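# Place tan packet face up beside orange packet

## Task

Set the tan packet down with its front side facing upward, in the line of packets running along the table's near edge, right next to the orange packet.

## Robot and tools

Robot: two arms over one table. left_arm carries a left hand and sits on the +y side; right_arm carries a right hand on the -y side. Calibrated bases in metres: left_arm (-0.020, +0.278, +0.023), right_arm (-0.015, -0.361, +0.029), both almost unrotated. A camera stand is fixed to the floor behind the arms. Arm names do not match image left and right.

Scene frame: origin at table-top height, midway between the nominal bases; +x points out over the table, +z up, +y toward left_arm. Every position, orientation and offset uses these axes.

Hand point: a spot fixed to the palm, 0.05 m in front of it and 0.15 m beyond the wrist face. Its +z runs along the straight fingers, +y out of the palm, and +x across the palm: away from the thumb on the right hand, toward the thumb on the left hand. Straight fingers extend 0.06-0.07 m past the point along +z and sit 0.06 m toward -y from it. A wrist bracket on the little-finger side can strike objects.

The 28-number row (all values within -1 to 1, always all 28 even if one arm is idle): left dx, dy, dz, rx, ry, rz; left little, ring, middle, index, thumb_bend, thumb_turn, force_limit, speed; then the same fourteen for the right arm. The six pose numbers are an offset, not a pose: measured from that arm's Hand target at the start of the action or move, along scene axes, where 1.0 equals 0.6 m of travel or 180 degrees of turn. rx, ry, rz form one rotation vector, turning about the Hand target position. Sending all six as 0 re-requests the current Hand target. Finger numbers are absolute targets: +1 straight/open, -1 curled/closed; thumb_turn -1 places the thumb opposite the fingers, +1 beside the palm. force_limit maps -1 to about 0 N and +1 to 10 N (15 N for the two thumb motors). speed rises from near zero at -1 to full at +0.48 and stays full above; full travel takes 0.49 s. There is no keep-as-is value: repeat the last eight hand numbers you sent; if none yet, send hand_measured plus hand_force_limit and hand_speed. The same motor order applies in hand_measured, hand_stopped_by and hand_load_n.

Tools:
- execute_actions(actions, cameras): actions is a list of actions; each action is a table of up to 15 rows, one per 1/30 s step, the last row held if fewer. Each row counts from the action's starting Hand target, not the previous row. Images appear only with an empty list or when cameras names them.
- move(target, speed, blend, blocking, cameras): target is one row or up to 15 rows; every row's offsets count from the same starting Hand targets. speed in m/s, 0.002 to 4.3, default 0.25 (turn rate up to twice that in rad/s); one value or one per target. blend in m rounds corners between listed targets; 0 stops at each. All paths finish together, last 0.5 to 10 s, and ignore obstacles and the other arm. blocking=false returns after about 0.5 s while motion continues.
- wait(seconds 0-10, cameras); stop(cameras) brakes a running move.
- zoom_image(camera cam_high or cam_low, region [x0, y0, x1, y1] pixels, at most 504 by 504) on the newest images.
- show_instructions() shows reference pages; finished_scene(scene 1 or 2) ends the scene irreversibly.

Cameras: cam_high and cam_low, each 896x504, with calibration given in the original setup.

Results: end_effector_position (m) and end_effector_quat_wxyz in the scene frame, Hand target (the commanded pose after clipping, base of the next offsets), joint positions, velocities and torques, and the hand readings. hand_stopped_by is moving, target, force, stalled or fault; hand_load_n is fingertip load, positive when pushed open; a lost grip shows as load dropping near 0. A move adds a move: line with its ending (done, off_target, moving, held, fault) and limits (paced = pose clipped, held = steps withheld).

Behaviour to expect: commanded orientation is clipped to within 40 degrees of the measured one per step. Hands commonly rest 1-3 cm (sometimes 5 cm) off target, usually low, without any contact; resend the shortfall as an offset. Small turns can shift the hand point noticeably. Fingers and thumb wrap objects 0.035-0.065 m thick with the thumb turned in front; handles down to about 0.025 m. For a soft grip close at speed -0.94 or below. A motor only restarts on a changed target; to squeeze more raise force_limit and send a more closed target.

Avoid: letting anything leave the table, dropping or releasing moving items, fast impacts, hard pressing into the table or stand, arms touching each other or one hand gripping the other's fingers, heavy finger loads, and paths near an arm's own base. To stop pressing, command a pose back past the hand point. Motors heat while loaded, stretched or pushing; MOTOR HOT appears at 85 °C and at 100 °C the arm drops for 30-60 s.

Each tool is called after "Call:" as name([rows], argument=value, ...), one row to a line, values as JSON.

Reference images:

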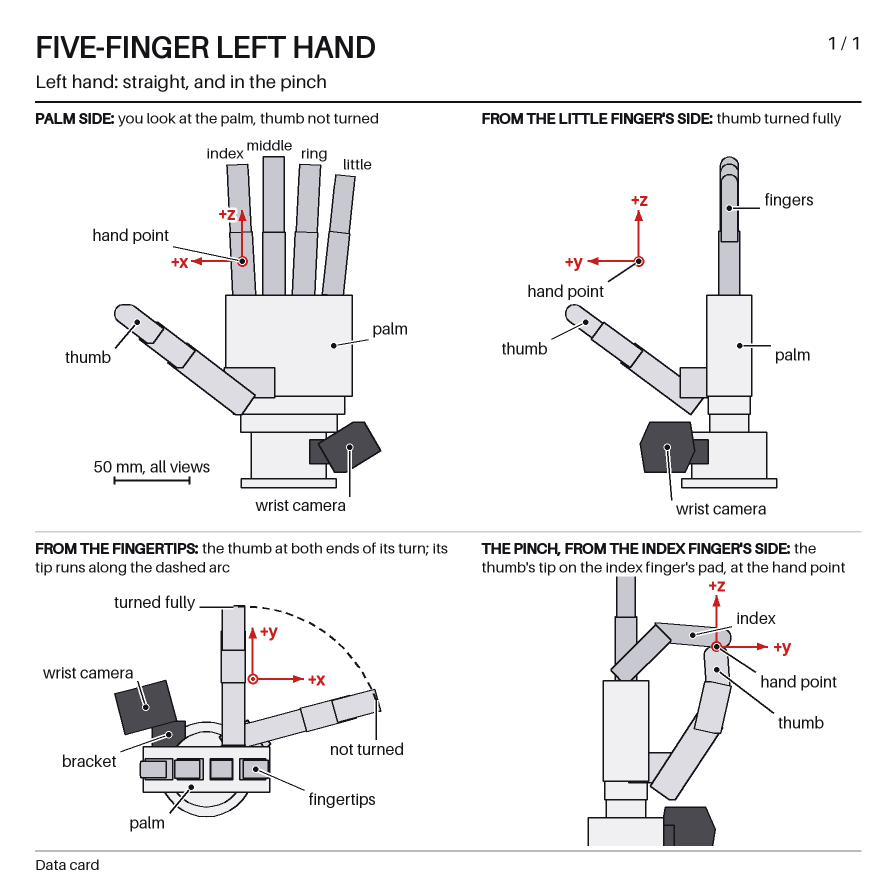

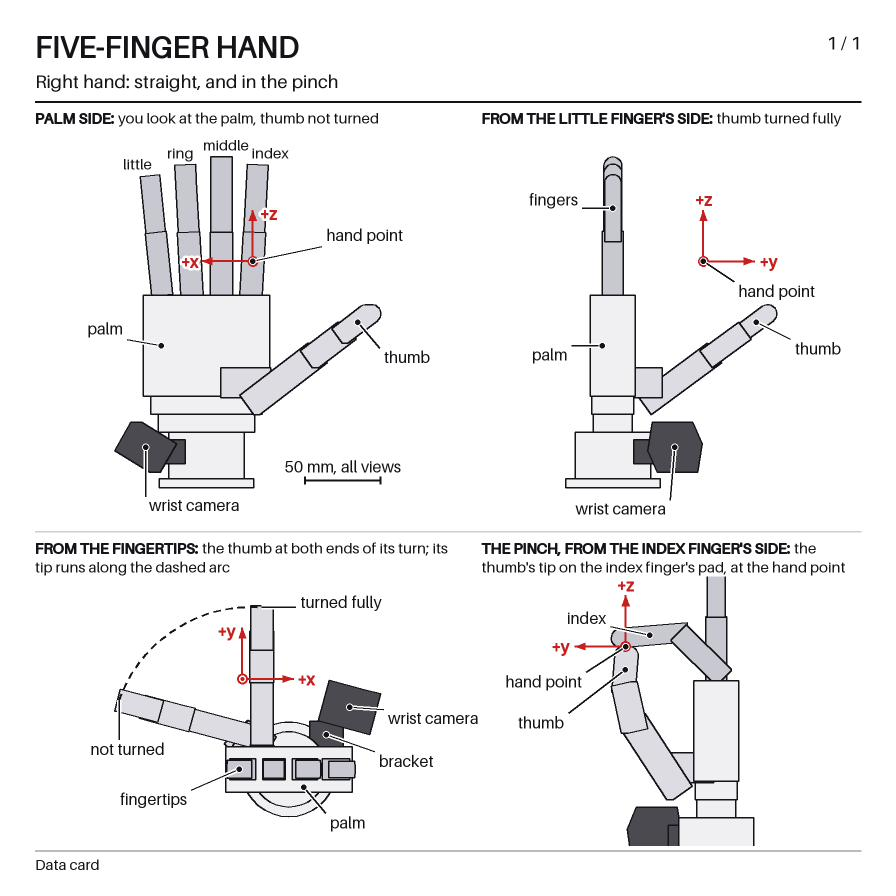

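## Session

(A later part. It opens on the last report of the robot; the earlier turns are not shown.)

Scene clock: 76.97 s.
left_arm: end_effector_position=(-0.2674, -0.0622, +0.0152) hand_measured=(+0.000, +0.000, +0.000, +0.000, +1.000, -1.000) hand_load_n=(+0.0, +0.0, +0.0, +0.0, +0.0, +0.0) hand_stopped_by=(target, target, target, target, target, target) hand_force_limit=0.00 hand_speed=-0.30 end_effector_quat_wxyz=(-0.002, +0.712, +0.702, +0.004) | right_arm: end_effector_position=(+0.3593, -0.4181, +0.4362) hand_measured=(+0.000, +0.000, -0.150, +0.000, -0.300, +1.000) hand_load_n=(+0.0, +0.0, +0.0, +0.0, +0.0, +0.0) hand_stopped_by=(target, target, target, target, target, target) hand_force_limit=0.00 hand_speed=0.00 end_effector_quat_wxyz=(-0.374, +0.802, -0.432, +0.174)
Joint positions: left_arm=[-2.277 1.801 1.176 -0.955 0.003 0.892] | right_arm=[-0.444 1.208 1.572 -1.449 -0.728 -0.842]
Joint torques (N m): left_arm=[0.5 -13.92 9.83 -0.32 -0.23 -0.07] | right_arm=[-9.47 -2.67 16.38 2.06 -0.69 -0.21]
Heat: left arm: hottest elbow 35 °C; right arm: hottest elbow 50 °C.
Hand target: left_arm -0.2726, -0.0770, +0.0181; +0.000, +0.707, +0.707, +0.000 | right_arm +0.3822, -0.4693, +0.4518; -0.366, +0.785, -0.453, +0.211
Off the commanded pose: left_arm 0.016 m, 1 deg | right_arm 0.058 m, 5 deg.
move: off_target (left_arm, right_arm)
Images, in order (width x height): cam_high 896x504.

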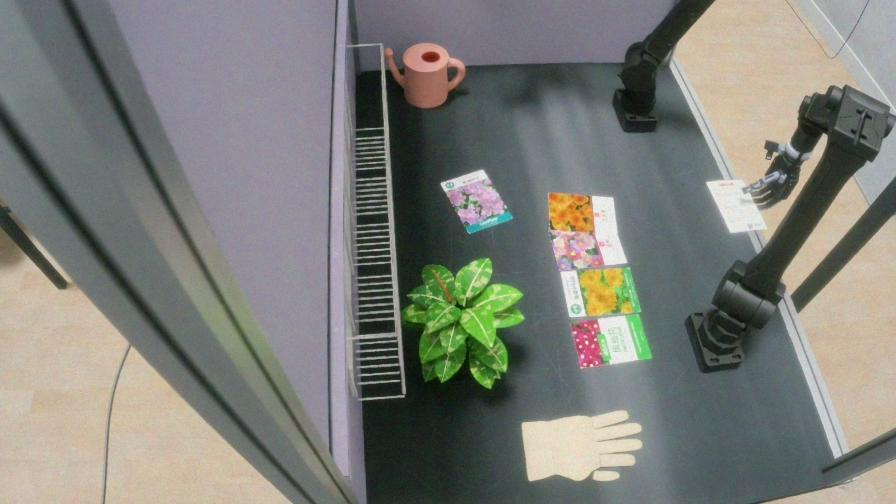

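Call:
move([
  [0.0,0.0,-0.013,0,0,0,0,0,0,0,1,-1,0,-0.3,0,0,0,0,0,0,0,0,-0.15,0,-0.3,1,0,0],
], speed=0.06, cameras=[])

Call:
move([
  [0.0,0.0,0.0,0,0,0,0,0,0,0,0,-1,-0.4,-0.5,0,0,0,0,0,0,0,0,-0.15,0,-0.3,1,0,0],
], speed=0.06, cameras=["cam_high"])

Call:
zoom_image(camera="cam_high", region=[700, 160, 800, 250])

Scene clock: 78.07 s.
left_arm: end_effector_position=(-0.2671, -0.0619, +0.0143) hand_measured=(+0.000, +0.000, +0.000, +0.000, +1.000, -1.000) hand_load_n=(+0.0, +0.0, -0.5, +0.0, +0.0, +0.0) hand_stopped_by=(target, target, target, target, target, target) hand_force_limit=0.00 hand_speed=-0.30 end_effector_quat_wxyz=(-0.002, +0.712, +0.702, +0.006) | right_arm: end_effector_position=(+0.3593, -0.4181, +0.4362) hand_measured=(+0.000, +0.000, -0.150, +0.000, -0.300, +1.000) hand_load_n=(+0.0, +0.0, +0.0, +0.0, +0.0, +0.0) hand_stopped_by=(target, target, target, target, target, target) hand_force_limit=0.00 hand_speed=0.00 end_effector_quat_wxyz=(-0.374, +0.802, -0.432, +0.174)
Joint positions: left_arm=[-2.277 1.803 1.176 -0.956 0.002 0.892] | right_arm=[-0.444 1.208 1.572 -1.449 -0.728 -0.842]
Joint torques (N m): left_arm=[0.62 -13.22 9.35 0.18 -0.23 -0.1] | right_arm=[-9.47 -2.67 16.38 2.06 -0.69 -0.21]
Heat: left arm: hottest elbow 35 °C; right arm: hottest elbow 51 °C.
Hand target: left_arm -0.2725, -0.0770, +0.0103; +0.000, +0.707, +0.707, +0.000 | right_arm +0.3822, -0.4693, +0.4518; -0.366, +0.785, -0.453, +0.211
Off the commanded pose: left_arm 0.017 m, 1 deg | right_arm 0.058 m, 5 deg.
move: off_target (left_arm, right_arm)
No camera images: "cameras" was empty.

Scene clock: 79.73 s.
left_arm: end_effector_position=(-0.2671, -0.0619, +0.0143) hand_measured=(+0.000, +0.000, +0.000, +0.000, +0.000, -1.000) hand_load_n=(+0.0, +0.0, +0.0, +0.0, +0.0, +0.0) hand_stopped_by=(target, target, target, target, target, target) hand_force_limit=-0.40 hand_speed=-0.50 end_effector_quat_wxyz=(-0.002, +0.712, +0.702, +0.006) | right_arm: end_effector_position=(+0.3593, -0.4181, +0.4362) hand_measured=(+0.000, +0.000, -0.150, +0.000, -0.300, +1.000) hand_load_n=(+0.0, +0.0, +0.0, -0.5, +0.0, +0.0) hand_stopped_by=(target, target, target, target, target, target) hand_force_limit=0.00 hand_speed=0.00 end_effector_quat_wxyz=(-0.374, +0.802, -0.432, +0.174)
Joint positions: left_arm=[-2.277 1.803 1.176 -0.956 0.002 0.892] | right_arm=[-0.444 1.208 1.572 -1.449 -0.728 -0.842]
Joint torques (N m): left_arm=[0.38 -13.33 9.36 0.23 -0.22 -0.08] | right_arm=[-9.47 -2.61 16.38 2.06 -0.69 -0.21]
Heat: left arm: hottest elbow 36 °C; right arm: hottest elbow 51 °C.
Hand target: left_arm -0.2725, -0.0770, +0.0103; +0.000, +0.707, +0.707, +0.000 | right_arm +0.3822, -0.4693, +0.4518; -0.366, +0.785, -0.453, +0.211
Off the commanded pose: left_arm 0.017 m, 1 deg | right_arm 0.058 m, 5 deg.
move: off_target (left_arm, right_arm)
Images, in order (width x height): cam_high 896x504.

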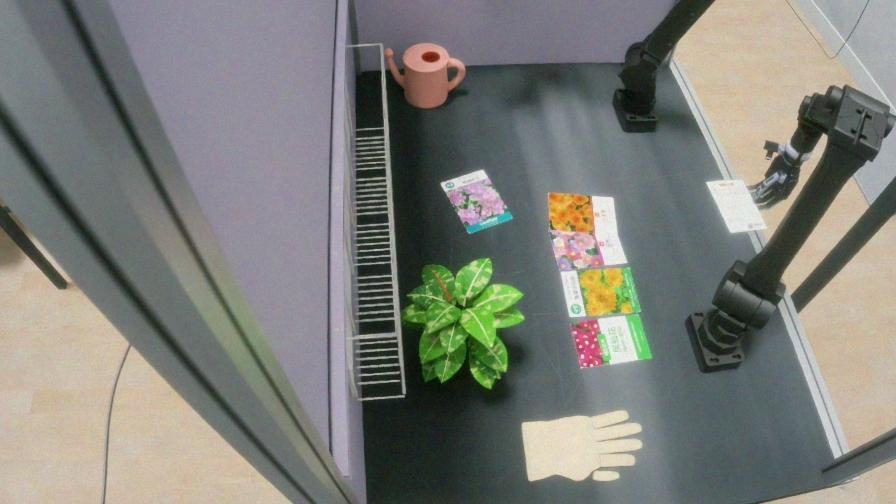

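Scaled by 5.040 from the camera's 896x504 image, which has a finer 1280x720 frame.

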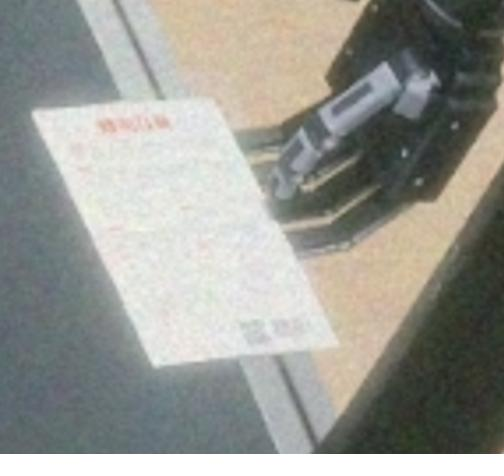

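Call:
move([
  [0.0,0.0,0.01,0,0,0,0,0,0,0,1,-1,-0.4,-0.2,0,0,0,0,0,0,0,0,-0.15,0,-0.3,1,0,0],
  [0.012,0.0,-0.055,0,0,0,0,0,0,0,1,-1,-0.4,-0.2,0,0,0,0,0,0,0,0,-0.15,0,-0.3,1,0,0],
], speed=0.06, cameras=["cam_high"])

Call:
zoom_image(camera="cam_high", region=[700, 160, 800, 250])

Scene clock: 82.83 s.
left_arm: end_effector_position=(-0.2733, -0.0745, -0.0101) hand_measured=(+0.000, +0.000, +0.000, +0.000, +1.000, -1.000) hand_load_n=(+0.0, +0.5, +0.0, +0.0, +0.0, +0.0) hand_stopped_by=(target, target, target, target, target, target) hand_force_limit=-0.40 hand_speed=-0.20 end_effector_quat_wxyz=(+0.000, +0.709, +0.705, -0.009) | right_arm: end_effector_position=(+0.3593, -0.4181, +0.4362) hand_measured=(+0.000, +0.000, -0.150, +0.000, -0.300, +1.000) hand_load_n=(+0.0, +0.0, +0.0, +0.0, +0.0, -0.5) hand_stopped_by=(target, target, target, target, target, target) hand_force_limit=0.00 hand_speed=0.00 end_effector_quat_wxyz=(-0.374, +0.802, -0.432, +0.174)
Joint positions: left_arm=[-2.269 1.852 1.177 -0.877 0.002 0.892] | right_arm=[-0.444 1.208 1.572 -1.449 -0.728 -0.842]
Joint torques (N m): left_arm=[1.03 -14.39 6.17 0.39 -0.19 0.03] | right_arm=[-9.47 -2.67 16.38 2.06 -0.69 -0.21]
Heat: left arm: hottest elbow 36 °C; right arm: hottest elbow 51 °C.
Hand target: left_arm -0.2652, -0.0770, -0.0227; +0.000, +0.707, +0.707, +0.000 | right_arm +0.3822, -0.4693, +0.4518; -0.366, +0.785, -0.453, +0.211
Off the commanded pose: left_arm 0.015 m, 1 deg | right_arm 0.058 m, 5 deg.
move: off_target (left_arm, right_arm)
Images, in order (width x height): cam_high 896x504.

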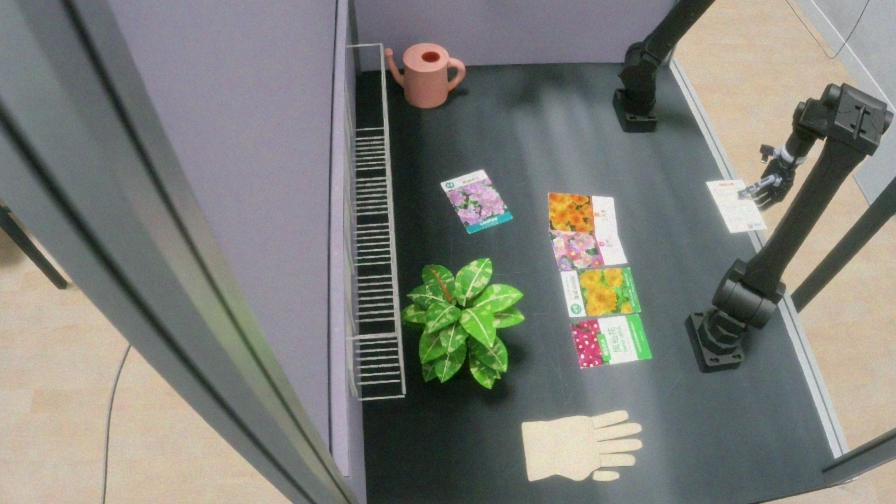

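Scaled by 5.040 from the camera's 896x504 image, which has a finer 1280x720 frame.

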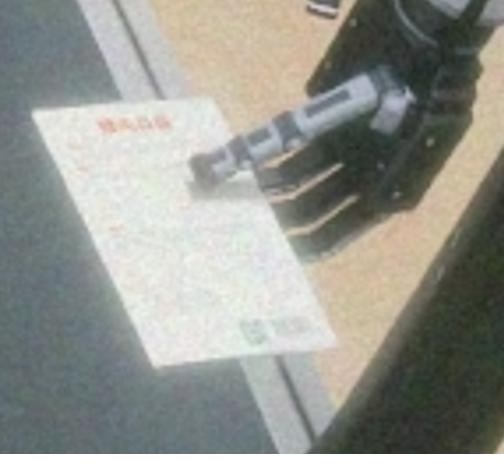

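Call:
move([
  [0.0,0.0,-0.022,0,0,0,0,0,0,0,1,-1,-0.4,-0.2,0,0,0,0,0,0,0,0,-0.15,0,-0.3,1,0,0],
], speed=0.04, cameras=["cam_high"])

Call:
zoom_image(camera="cam_high", region=[700, 160, 800, 250])

Scene clock: 83.83 s.
left_arm: end_effector_position=(-0.2745, -0.0762, -0.0208) hand_measured=(+0.000, +0.000, +0.000, +0.000, +1.000, -1.000) hand_load_n=(+0.0, +0.0, +0.0, +0.0, +0.5, +0.5) hand_stopped_by=(target, target, target, target, target, target) hand_force_limit=-0.40 hand_speed=-0.20 end_effector_quat_wxyz=(+0.000, +0.709, +0.705, -0.011) | right_arm: end_effector_position=(+0.3593, -0.4181, +0.4362) hand_measured=(+0.000, +0.000, -0.150, +0.000, -0.300, +1.000) hand_load_n=(+0.0, +0.0, +0.5, +0.0, +0.0, +0.0) hand_stopped_by=(target, target, target, target, target, target) hand_force_limit=0.00 hand_speed=0.00 end_effector_quat_wxyz=(-0.374, +0.802, -0.432, +0.174)
Joint positions: left_arm=[-2.269 1.872 1.173 -0.849 0.001 0.892] | right_arm=[-0.444 1.208 1.572 -1.449 -0.728 -0.842]
Joint torques (N m): left_arm=[0.67 -13.86 5.76 0.61 -0.16 0.05] | right_arm=[-9.47 -2.67 16.39 2.07 -0.69 -0.21]
Heat: left arm: hottest elbow 36 °C; right arm: hottest elbow 52 °C.
Hand target: left_arm -0.2653, -0.0771, -0.0359; +0.000, +0.707, +0.707, +0.000 | right_arm +0.3822, -0.4693, +0.4518; -0.366, +0.785, -0.453, +0.211
Off the commanded pose: left_arm 0.018 m, 1 deg | right_arm 0.058 m, 5 deg.
move: off_target (left_arm, right_arm)
Images, in order (width x height): cam_high 896x504.

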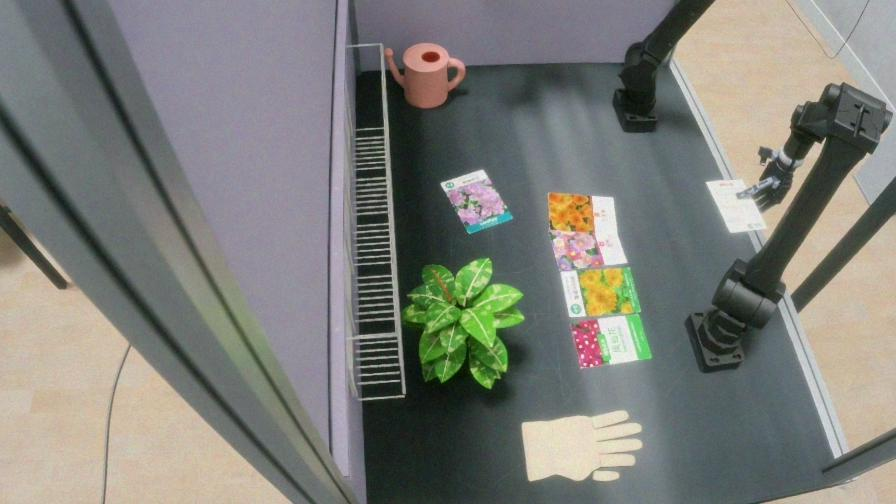

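Scaled by 5.040 from the camera's 896x504 image, which has a finer 1280x720 frame.

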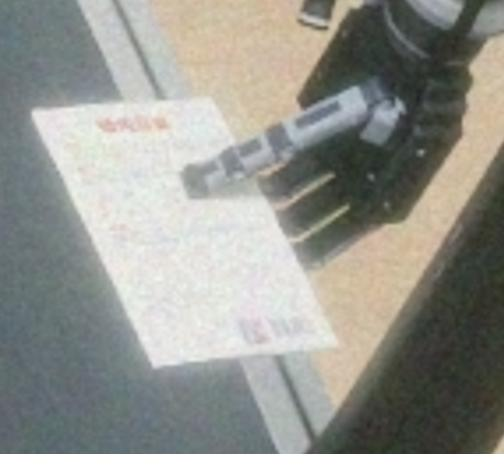

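Call:
move([
  [-0.035,0.0,-0.008,0,0,0,0,0,0,0,1,-1,-0.4,-0.2,0,0,0,0,0,0,0,0,-0.15,0,-0.3,1,0,0],
], speed=0.06, cameras=["cam_high"])

Call:
zoom_image(camera="cam_high", region=[700, 160, 800, 250])

Scene clock: 85.13 s.
left_arm: end_effector_position=(-0.2752, -0.0762, -0.0224) hand_measured=(+0.000, +0.000, +0.000, +0.000, +1.000, -1.000) hand_load_n=(+0.0, +0.5, +0.0, +0.0, +1.5, +1.0) hand_stopped_by=(target, target, target, target, target, target) hand_force_limit=-0.40 hand_speed=-0.20 end_effector_quat_wxyz=(+0.005, +0.705, +0.709, -0.009) | right_arm: end_effector_position=(+0.3593, -0.4181, +0.4362) hand_measured=(+0.000, +0.000, -0.150, +0.000, -0.300, +1.000) hand_load_n=(+0.0, +0.0, +0.0, +0.0, +0.0, +0.0) hand_stopped_by=(target, target, target, target, target, target) hand_force_limit=0.00 hand_speed=0.00 end_effector_quat_wxyz=(-0.374, +0.802, -0.432, +0.174)
Joint positions: left_arm=[-2.273 1.879 1.177 -0.849 -0.008 0.876] | right_arm=[-0.444 1.208 1.572 -1.449 -0.728 -0.842]
Joint torques (N m): left_arm=[-1.55 -11.87 8.35 0.43 0.16 -0.11] | right_arm=[-9.47 -2.67 16.39 2.07 -0.69 -0.21]
Heat: left arm: hottest elbow 36 °C; right arm: hottest elbow 52 °C.
Hand target: left_arm -0.2862, -0.0771, -0.0407; +0.000, +0.707, +0.707, +0.000 | right_arm +0.3822, -0.4693, +0.4518; -0.366, +0.785, -0.453, +0.211
Off the commanded pose: left_arm 0.021 m, 1 deg | right_arm 0.058 m, 5 deg.
move: off_target (left_arm, right_arm)
Images, in order (width x height): cam_high 896x504.

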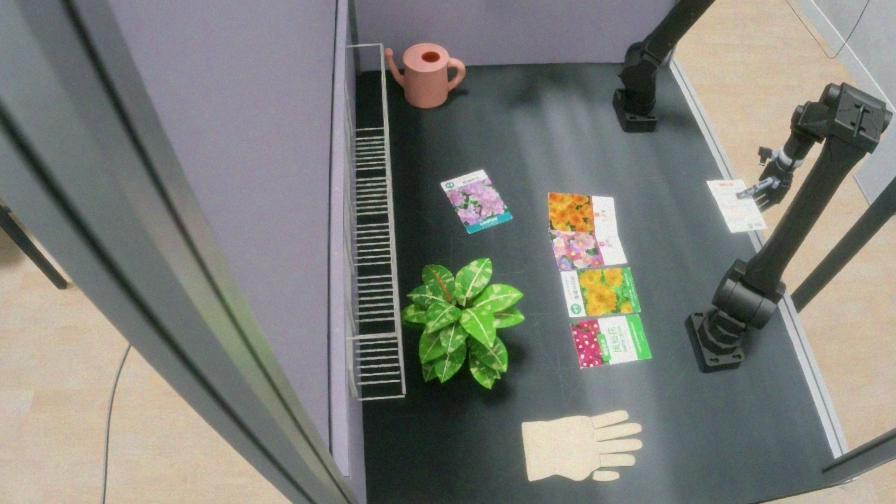

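Scaled by 5.040 from the camera's 896x504 image, which has a finer 1280x720 frame.

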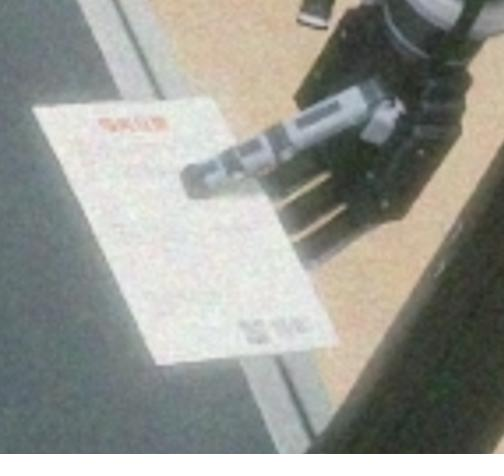

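Call:
move([
  [-0.025,0.0,0.012,0,0,0,0,0,0,0,1,-1,-0.4,-0.2,0,0,0,0,0,0,0,0,-0.15,0,-0.3,1,0,0],
], speed=0.06, cameras=["cam_high"])

Call:
zoom_image(camera="cam_high", region=[700, 160, 800, 250])

Scene clock: 86.20 s.
left_arm: end_effector_position=(-0.2874, -0.0771, -0.0221) hand_measured=(+0.000, +0.000, +0.000, +0.000, +1.000, -1.000) hand_load_n=(+0.0, +0.0, +0.0, +0.0, +1.0, +0.0) hand_stopped_by=(target, target, target, target, target, target) hand_force_limit=-0.40 hand_speed=-0.20 end_effector_quat_wxyz=(+0.006, +0.706, +0.708, -0.007) | right_arm: end_effector_position=(+0.3593, -0.4181, +0.4362) hand_measured=(+0.000, +0.000, -0.150, +0.000, -0.300, +1.000) hand_load_n=(+0.0, +0.0, +0.0, +0.0, +0.5, +0.0) hand_stopped_by=(target, target, target, target, target, target) hand_force_limit=0.00 hand_speed=0.00 end_effector_quat_wxyz=(-0.374, +0.802, -0.432, +0.174)
Joint positions: left_arm=[-2.292 1.899 1.209 -0.867 -0.011 0.861] | right_arm=[-0.444 1.208 1.572 -1.449 -0.728 -0.842]
Joint torques (N m): left_arm=[-1.79 -13.27 8.99 -0.13 0.27 -0.24] | right_arm=[-9.47 -2.67 16.38 2.06 -0.69 -0.21]
Heat: left arm: hottest elbow 36 °C; right arm: hottest elbow 52 °C.
Hand target: left_arm -0.3012, -0.0771, -0.0335; +0.000, +0.707, +0.707, +0.000 | right_arm +0.3822, -0.4693, +0.4518; -0.366, +0.785, -0.453, +0.211
Off the commanded pose: left_arm 0.018 m, 1 deg | right_arm 0.058 m, 5 deg.
move: off_target (left_arm, right_arm)
Images, in order (width x height): cam_high 896x504.

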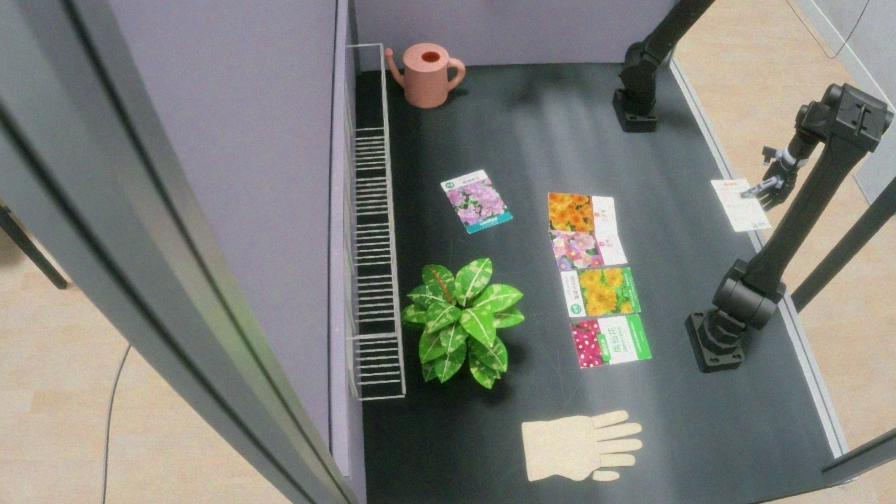

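Scaled by 5.040 from the camera's 896x504 image, which has a finer 1280x720 frame.

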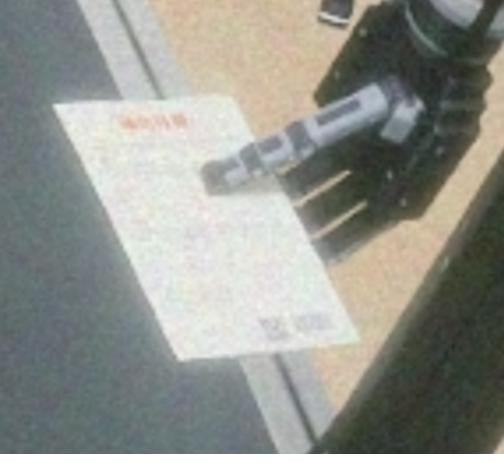

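Call:
move([
  [0.022,0.0,0.03,0,0,0,0,0,0,0,1,-1,-0.4,-0.2,0,0,0,0,0,0,0,0,-0.15,0,-0.3,1,0,0],
  [0.022,0.02,0.078,0,0,0,0,0,0,0,1,-1,-0.4,-0.2,0,0,0,0,0,0,0,0,-0.15,0,-0.3,1,0,0],
], speed=0.06, blend=[0.01,0], cameras=["cam_high"])

Call:
zoom_image(camera="cam_high", region=[700, 160, 800, 250])

Scene clock: 87.90 s.
left_arm: end_effector_position=(-0.2806, -0.0672, +0.0060) hand_measured=(+0.000, +0.000, +0.000, +0.000, +1.000, -1.000) hand_load_n=(+0.0, +0.0, +0.0, +0.0, +0.0, +0.0) hand_stopped_by=(target, target, target, target, target, target) hand_force_limit=-0.40 hand_speed=-0.20 end_effector_quat_wxyz=(+0.002, +0.706, +0.708, +0.004) | right_arm: end_effector_position=(+0.3593, -0.4181, +0.4362) hand_measured=(+0.000, +0.000, -0.150, +0.000, -0.300, +1.000) hand_load_n=(+0.0, +0.0, +0.0, +0.0, +0.0, -0.5) hand_stopped_by=(target, target, target, target, target, target) hand_force_limit=0.00 hand_speed=0.00 end_effector_quat_wxyz=(-0.374, +0.802, -0.432, +0.174)
Joint positions: left_arm=[-2.292 1.843 1.209 -0.946 -0.004 0.861] | right_arm=[-0.444 1.208 1.572 -1.449 -0.728 -0.842]
Joint torques (N m): left_arm=[-1.26 -17.26 7.45 -0.27 0.02 -0.17] | right_arm=[-9.47 -2.67 16.38 2.06 -0.69 -0.21]
Heat: left arm: hottest elbow 36 °C; right arm: hottest elbow 52 °C.
Hand target: left_arm -0.2881, -0.0652, +0.0134; +0.000, +0.707, +0.707, +0.000 | right_arm +0.3822, -0.4693, +0.4518; -0.366, +0.785, -0.453, +0.211
Off the commanded pose: left_arm 0.011 m, 1 deg | right_arm 0.058 m, 5 deg.
move: off_target (left_arm, right_arm)
Images, in order (width x height): cam_high 896x504.

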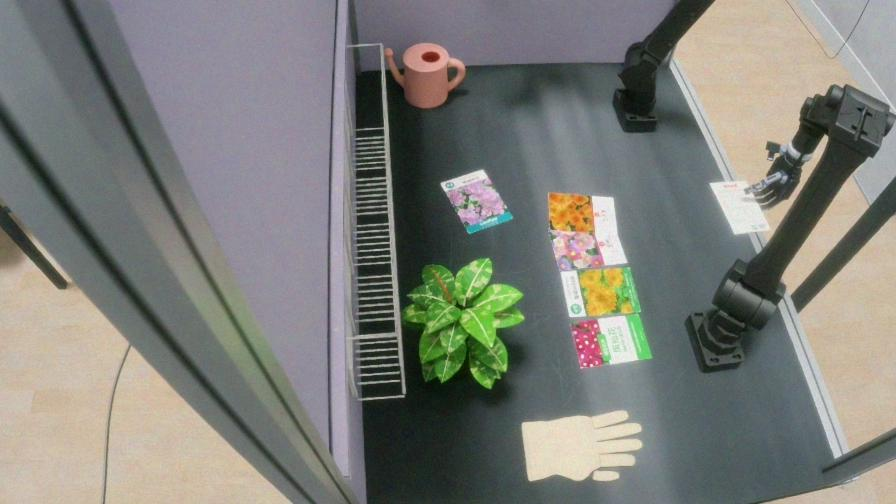

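Scaled by 5.040 from the camera's 896x504 image, which has a finer 1280x720 frame.

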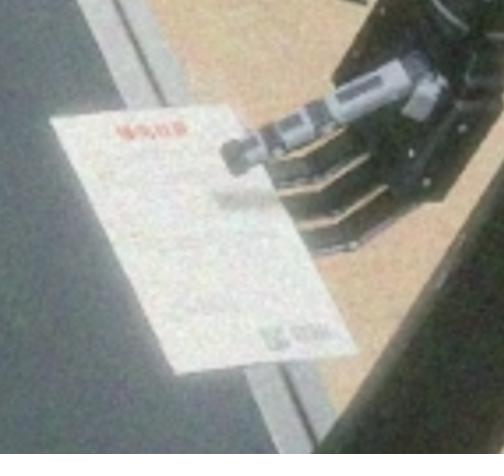

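Call:
move([
  [0.022,0.007,0.004,0,0,0,0,0,0,0,1,-1,-0.4,-0.2,0,0,0,0,0,0,0,0,-0.15,0,-0.3,1,0,0],
], speed=0.05, cameras=[])

Scene clock: 89.17 s.
left_arm: end_effector_position=(-0.2771, -0.0631, +0.0112) hand_measured=(+0.000, +0.000, +0.000, +0.000, +1.000, -1.000) hand_load_n=(+0.0, +0.0, +0.0, +0.0, +0.0, +0.0) hand_stopped_by=(target, target, target, target, target, target) hand_force_limit=-0.40 hand_speed=-0.20 end_effector_quat_wxyz=(+0.002, +0.706, +0.708, +0.001) | right_arm: end_effector_position=(+0.3593, -0.4181, +0.4362) hand_measured=(+0.000, +0.000, -0.150, +0.000, -0.300, +1.000) hand_load_n=(+0.0, +0.0, +0.0, +0.0, +0.0, +0.0) hand_stopped_by=(target, target, target, target, target, target) hand_force_limit=0.00 hand_speed=0.00 end_effector_quat_wxyz=(-0.374, +0.802, -0.432, +0.174)
Joint positions: left_arm=[-2.292 1.819 1.191 -0.946 -0.004 0.861] | right_arm=[-0.444 1.208 1.572 -1.449 -0.728 -0.842]
Joint torques (N m): left_arm=[-0.09 -17.55 6 -0.2 -0.01 -0.05] | right_arm=[-9.47 -2.67 16.38 2.04 -0.69 -0.21]
Heat: left arm: hottest elbow 36 °C; right arm: hottest elbow 53 °C.
Hand target: left_arm -0.2749, -0.0609, +0.0157; +0.000, +0.707, +0.707, +0.000 | right_arm +0.3822, -0.4693, +0.4518; -0.366, +0.785, -0.453, +0.211
Off the commanded pose: left_arm 0.005 m, 0 deg | right_arm 0.058 m, 5 deg.
move: off_target (right_arm)
No camera images: "cameras" was empty.

Call:
move([
  [0.015,0.0,0.0,0,0,0,0,0,0,0,1,-1,-0.4,-0.2,0,0,0,0,0,0,0,0,-0.15,0,-0.3,1,0,0],
], speed=0.05, cameras=[])

Scene clock: 90.10 s.
left_arm: end_effector_position=(-0.2713, -0.0581, +0.0114) hand_measured=(+0.000, +0.000, +0.000, +0.000, +1.000, -1.000) hand_load_n=(+0.0, +0.0, +0.0, +0.0, +0.0, +0.0) hand_stopped_by=(target, target, target, target, target, target) hand_force_limit=-0.40 hand_speed=-0.20 end_effector_quat_wxyz=(+0.002, +0.707, +0.707, +0.005) | right_arm: end_effector_position=(+0.3593, -0.4181, +0.4362) hand_measured=(+0.000, +0.000, -0.150, +0.000, -0.300, +1.000) hand_load_n=(+0.0, +0.0, +0.0, +0.0, +0.0, +0.0) hand_stopped_by=(target, target, target, target, target, target) hand_force_limit=0.00 hand_speed=0.00 end_effector_quat_wxyz=(-0.374, +0.802, -0.432, +0.174)
Joint positions: left_arm=[-2.289 1.807 1.172 -0.946 -0.004 0.865] | right_arm=[-0.444 1.208 1.572 -1.449 -0.728 -0.842]
Joint torques (N m): left_arm=[0.5 -17.26 5.86 -0.08 0.01 0.08] | right_arm=[-9.47 -2.67 16.38 2.07 -0.69 -0.21]
Heat: left arm: hottest elbow 36 °C; right arm: hottest elbow 53 °C.
Hand target: left_arm -0.2659, -0.0610, +0.0158; +0.000, +0.707, +0.707, +0.000 | right_arm +0.3822, -0.4693, +0.4518; -0.366, +0.785, -0.453, +0.211
Off the commanded pose: left_arm 0.007 m, 1 deg | right_arm 0.058 m, 5 deg.
move: off_target (right_arm)
No camera images: "cameras" was empty.

Call:
move([
  [0.0,0.0,0.0,0,0,0,0,0,0,0,0,-1,-0.4,-0.5,0,0,0,0,0,0,0,0,-0.15,0,-0.3,1,0,0],
  [0.0,0.0,0.0,0,0,0,0,0,-0.5,-0.5,0,-1,-0.4,-0.9,0,0,0,0,0,0,0,0,-0.15,0,-0.3,1,0,0],
], speed=0.05, cameras=["cam_high"])

Call:
zoom_image(camera="cam_high", region=[700, 160, 800, 250])

Scene clock: 93.07 s.
left_arm: end_effector_position=(-0.2717, -0.0576, +0.0112) hand_measured=(+0.000, +0.000, -0.212, -0.222, +0.000, -1.000) hand_load_n=(+0.5, +0.0, +5.0, +5.0, +1.5, -0.5) hand_stopped_by=(target, target, force, force, target, target) hand_force_limit=-0.40 hand_speed=-0.90 end_effector_quat_wxyz=(+0.000, +0.707, +0.707, +0.005) | right_arm: end_effector_position=(+0.3593, -0.4181, +0.4362) hand_measured=(+0.000, +0.000, -0.150, +0.000, -0.300, +1.000) hand_load_n=(+0.0, +0.0, +0.0, +0.5, +0.0, +0.0) hand_stopped_by=(target, target, target, target, target, target) hand_force_limit=0.00 hand_speed=0.00 end_effector_quat_wxyz=(-0.374, +0.802, -0.432, +0.174)
Joint positions: left_arm=[-2.289 1.807 1.172 -0.946 0 0.865] | right_arm=[-0.444 1.208 1.572 -1.449 -0.728 -0.842]
Joint torques (N m): left_arm=[0.56 -17.2 6.11 0.1 -0.14 0.07] | right_arm=[-9.47 -2.67 16.38 2.06 -0.69 -0.21]
Heat: left arm: hottest elbow 36 °C; right arm: hottest elbow 53 °C.
Hand target: left_arm -0.2659, -0.0609, +0.0158; +0.000, +0.707, +0.707, +0.000 | right_arm +0.3822, -0.4693, +0.4518; -0.366, +0.785, -0.453, +0.211
Off the commanded pose: left_arm 0.008 m, 1 deg | right_arm 0.058 m, 5 deg.
move: off_target (right_arm)
Images, in order (width x height): cam_high 896x504.

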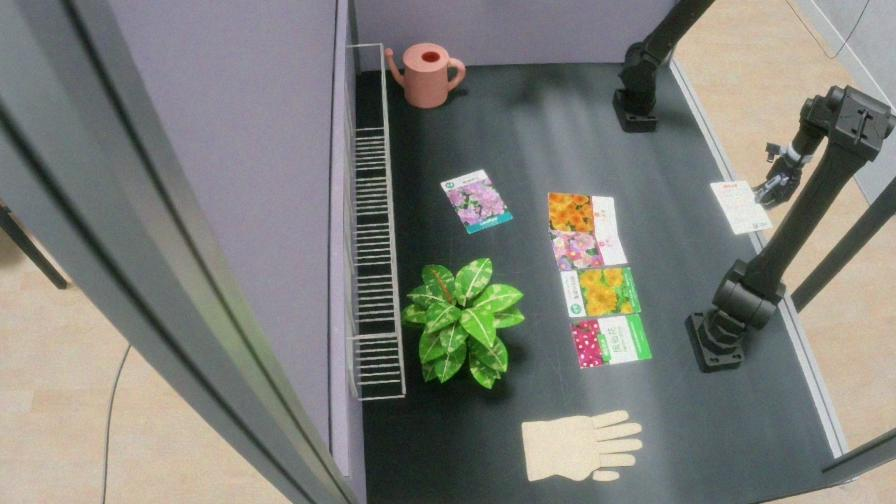

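Scaled by 5.040 from the camera's 896x504 image, which has a finer 1280x720 frame.

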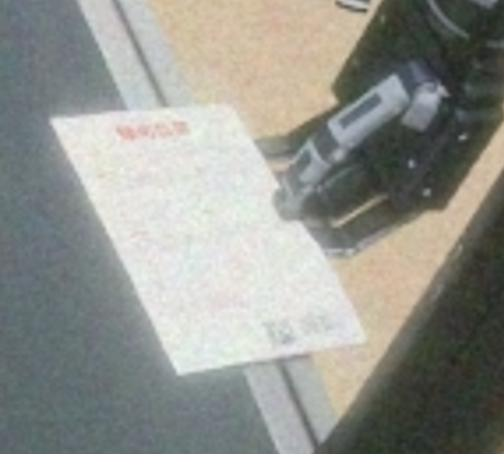

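Call:
move([
  [-0.01,0.0,0.06,0,0,0,0,0,-0.5,-0.5,0,-1,-0.4,-0.9,0,0,0,0,0,0,0,0,-0.15,0,-0.3,1,0,0],
], speed=0.06, cameras=["cam_high"])

Call:
zoom_image(camera="cam_high", region=[700, 130, 820, 250])

Scene clock: 94.40 s.
left_arm: end_effector_position=(-0.2619, -0.0460, +0.0351) hand_measured=(+0.000, +0.000, -0.212, -0.222, +0.000, -1.000) hand_load_n=(+0.0, +0.0, +5.0, +4.5, +1.5, +0.0) hand_stopped_by=(target, target, force, force, target, target) hand_force_limit=-0.40 hand_speed=-0.90 end_effector_quat_wxyz=(-0.002, +0.707, +0.707, +0.021) | right_arm: end_effector_position=(+0.3593, -0.4181, +0.4362) hand_measured=(+0.000, +0.000, -0.150, +0.000, -0.300, +1.000) hand_load_n=(+0.0, +0.0, +0.5, +0.0, +0.0, +0.0) hand_stopped_by=(target, target, target, target, target, target) hand_force_limit=0.00 hand_speed=0.00 end_effector_quat_wxyz=(-0.374, +0.802, -0.432, +0.174)
Joint positions: left_arm=[-2.289 1.76 1.172 -1.025 0 0.865] | right_arm=[-0.444 1.208 1.572 -1.449 -0.728 -0.842]
Joint torques (N m): left_arm=[-0.09 -16.32 9.7 -0.38 -0.13 -0.03] | right_arm=[-9.41 -2.67 16.39 2.06 -0.69 -0.21]
Heat: left arm: hottest elbow 36 °C; right arm: hottest elbow 53 °C.
Hand target: left_arm -0.2718, -0.0608, +0.0517; +0.000, +0.707, +0.707, +0.000 | right_arm +0.3822, -0.4693, +0.4518; -0.366, +0.785, -0.453, +0.211
Off the commanded pose: left_arm 0.024 m, 2 deg | right_arm 0.058 m, 5 deg.
move: off_target (left_arm, right_arm)
Images, in order (width x height): cam_high 896x504.

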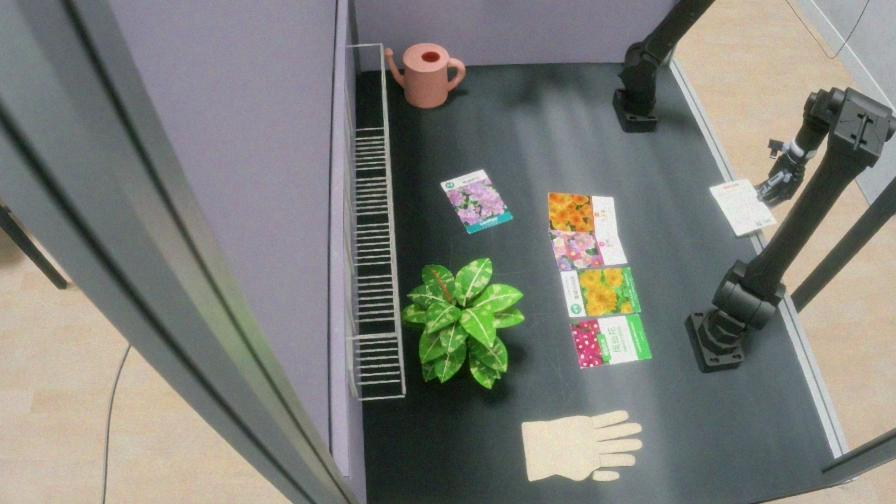

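Scaled by 4.200 from the camera's 896x504 image, which has a finer 1280x720 frame.

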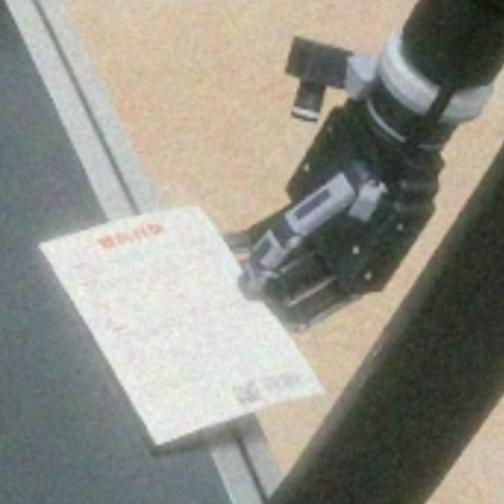

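Call:
move([
  [-0.02,-0.04,0.15,0,0,0,0,0,-0.5,-0.5,0,-1,-0.4,-0.9,0,0,0,0,0,0,0,0,-0.15,0,-0.3,1,0,0],
  [0.0,-0.05,0.27,0,0,0,0,0,-0.5,-0.5,0,-1,-0.4,-0.9,0,0,0,0,0,0,0,0,-0.15,0,-0.3,1,0,0],
], speed=0.12, blend=[0.03,0], cameras=["all"])

Call:
zoom_image(camera="cam_high", region=[680, 50, 860, 230])

Scene clock: 97.43 s.
left_arm: end_effector_position=(-0.2698, -0.0757, +0.1948) hand_measured=(+0.000, +0.000, -0.212, -0.222, +0.000, -1.000) hand_load_n=(+0.0, +0.0, +5.0, +5.0, +1.0, +0.0) hand_stopped_by=(target, target, force, force, target, target) hand_force_limit=-0.40 hand_speed=-0.90 end_effector_quat_wxyz=(-0.002, +0.707, +0.707, +0.022) | right_arm: end_effector_position=(+0.3593, -0.4181, +0.4362) hand_measured=(+0.000, +0.000, -0.150, +0.000, -0.300, +1.000) hand_load_n=(+0.0, +0.0, +0.0, +0.0, +0.0, +0.0) hand_stopped_by=(target, target, target, target, target, target) hand_force_limit=0.00 hand_speed=0.00 end_effector_quat_wxyz=(-0.374, +0.802, -0.432, +0.174)
Joint positions: left_arm=[-2.263 1.676 1.511 -1.45 0 0.893] | right_arm=[-0.444 1.208 1.572 -1.449 -0.728 -0.842]
Joint torques (N m): left_arm=[0.79 -15.97 11.85 -0.49 -0.15 0.07] | right_arm=[-9.47 -2.67 16.38 2.06 -0.69 -0.21]
Heat: left arm: hottest elbow 36 °C; right arm: hottest elbow 54 °C.
Hand target: left_arm -0.2719, -0.0908, +0.2138; +0.000, +0.707, +0.707, +0.000 | right_arm +0.3822, -0.4693, +0.4518; -0.366, +0.785, -0.453, +0.211
Off the commanded pose: left_arm 0.024 m, 3 deg | right_arm 0.058 m, 5 deg.
move: off_target (left_arm, right_arm)

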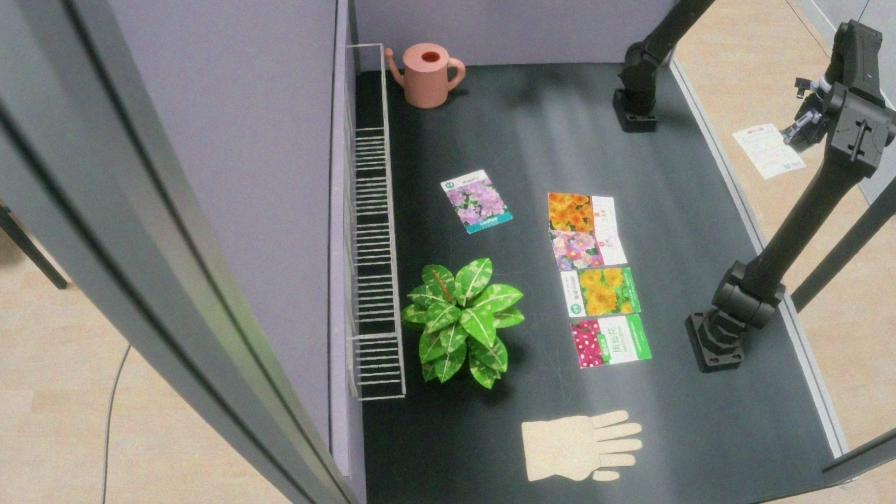

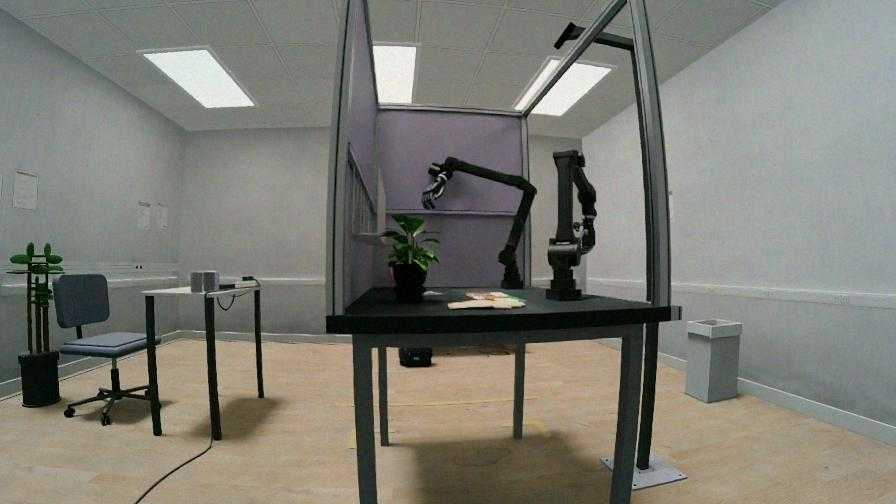

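Scaled by 2.800 from the camera's 896x504 image, which has a finer 1280x720 frame.

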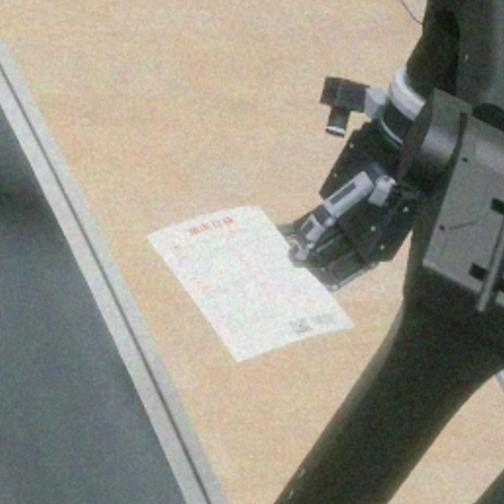

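Call:
move([
  [0.237,-0.032,0.0,0,0,0.139,0,0,-0.5,-0.5,0,-1,-0.4,-0.9,0,0,0,0,0,0,0,0,-0.15,0,-0.3,1,0,0],
  [0.487,-0.049,0.01,0,0,0.361,0,0,-0.5,-0.5,0,-1,-0.4,-0.9,0,0,0,0,0,0,0,0,-0.15,0,-0.3,1,0,0],
  [0.703,-0.065,0.017,0,0,0.5,0,0,-0.5,-0.5,0,-1,-0.4,-0.9,0,0,0,0,0,0,0,0,-0.15,0,-0.3,1,0,0],
], speed=0.18, blend=0.04, cameras=["all"])

Scene clock: 103.00 s.
left_arm: end_effector_position=(+0.1417, -0.1173, +0.2180) hand_measured=(+0.000, +0.000, -0.212, -0.222, +0.000, -1.000) hand_load_n=(+0.0, +0.0, +5.0, +4.5, +1.5, -0.5) hand_stopped_by=(target, target, force, force, target, target) hand_force_limit=-0.40 hand_speed=-0.90 end_effector_quat_wxyz=(-0.002, +0.010, +1.000, +0.006) | right_arm: end_effector_position=(+0.3593, -0.4181, +0.4362) hand_measured=(+0.000, +0.000, -0.150, +0.000, -0.300, +1.000) hand_load_n=(+0.0, +0.0, +0.0, +0.0, +0.0, +0.0) hand_stopped_by=(target, target, target, target, target, target) hand_force_limit=0.00 hand_speed=0.00 end_effector_quat_wxyz=(-0.374, +0.802, -0.432, +0.174)
Joint positions: left_arm=[-1.187 1.645 1.539 -1.477 0 0.418] | right_arm=[-0.444 1.208 1.572 -1.449 -0.728 -0.842]
Joint torques (N m): left_arm=[0.21 -13.33 11.93 -0.46 -0.08 -0.17] | right_arm=[-9.47 -2.61 16.38 2.06 -0.69 -0.21]
Heat: left arm: hottest elbow 36 °C; right arm: hottest elbow 55 °C.
Hand target: left_arm +0.1498, -0.1299, +0.2241; +0.000, +0.000, +1.000, +0.000 | right_arm +0.3822, -0.4693, +0.4518; -0.366, +0.785, -0.453, +0.211
Off the commanded pose: left_arm 0.016 m, 1 deg | right_arm 0.058 m, 5 deg.
move: off_target (left_arm, right_arm)

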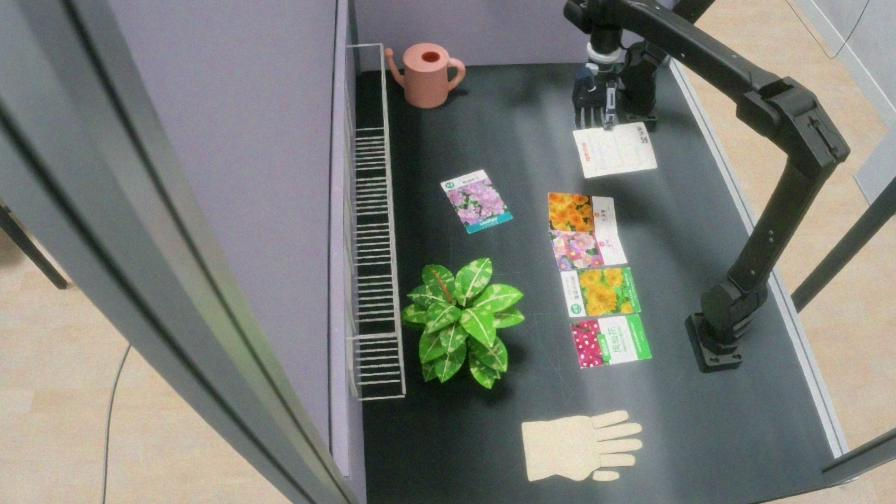

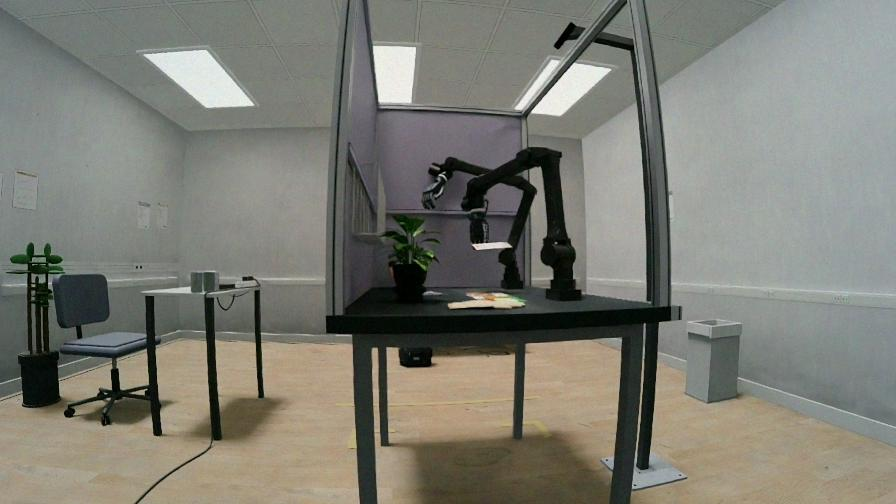

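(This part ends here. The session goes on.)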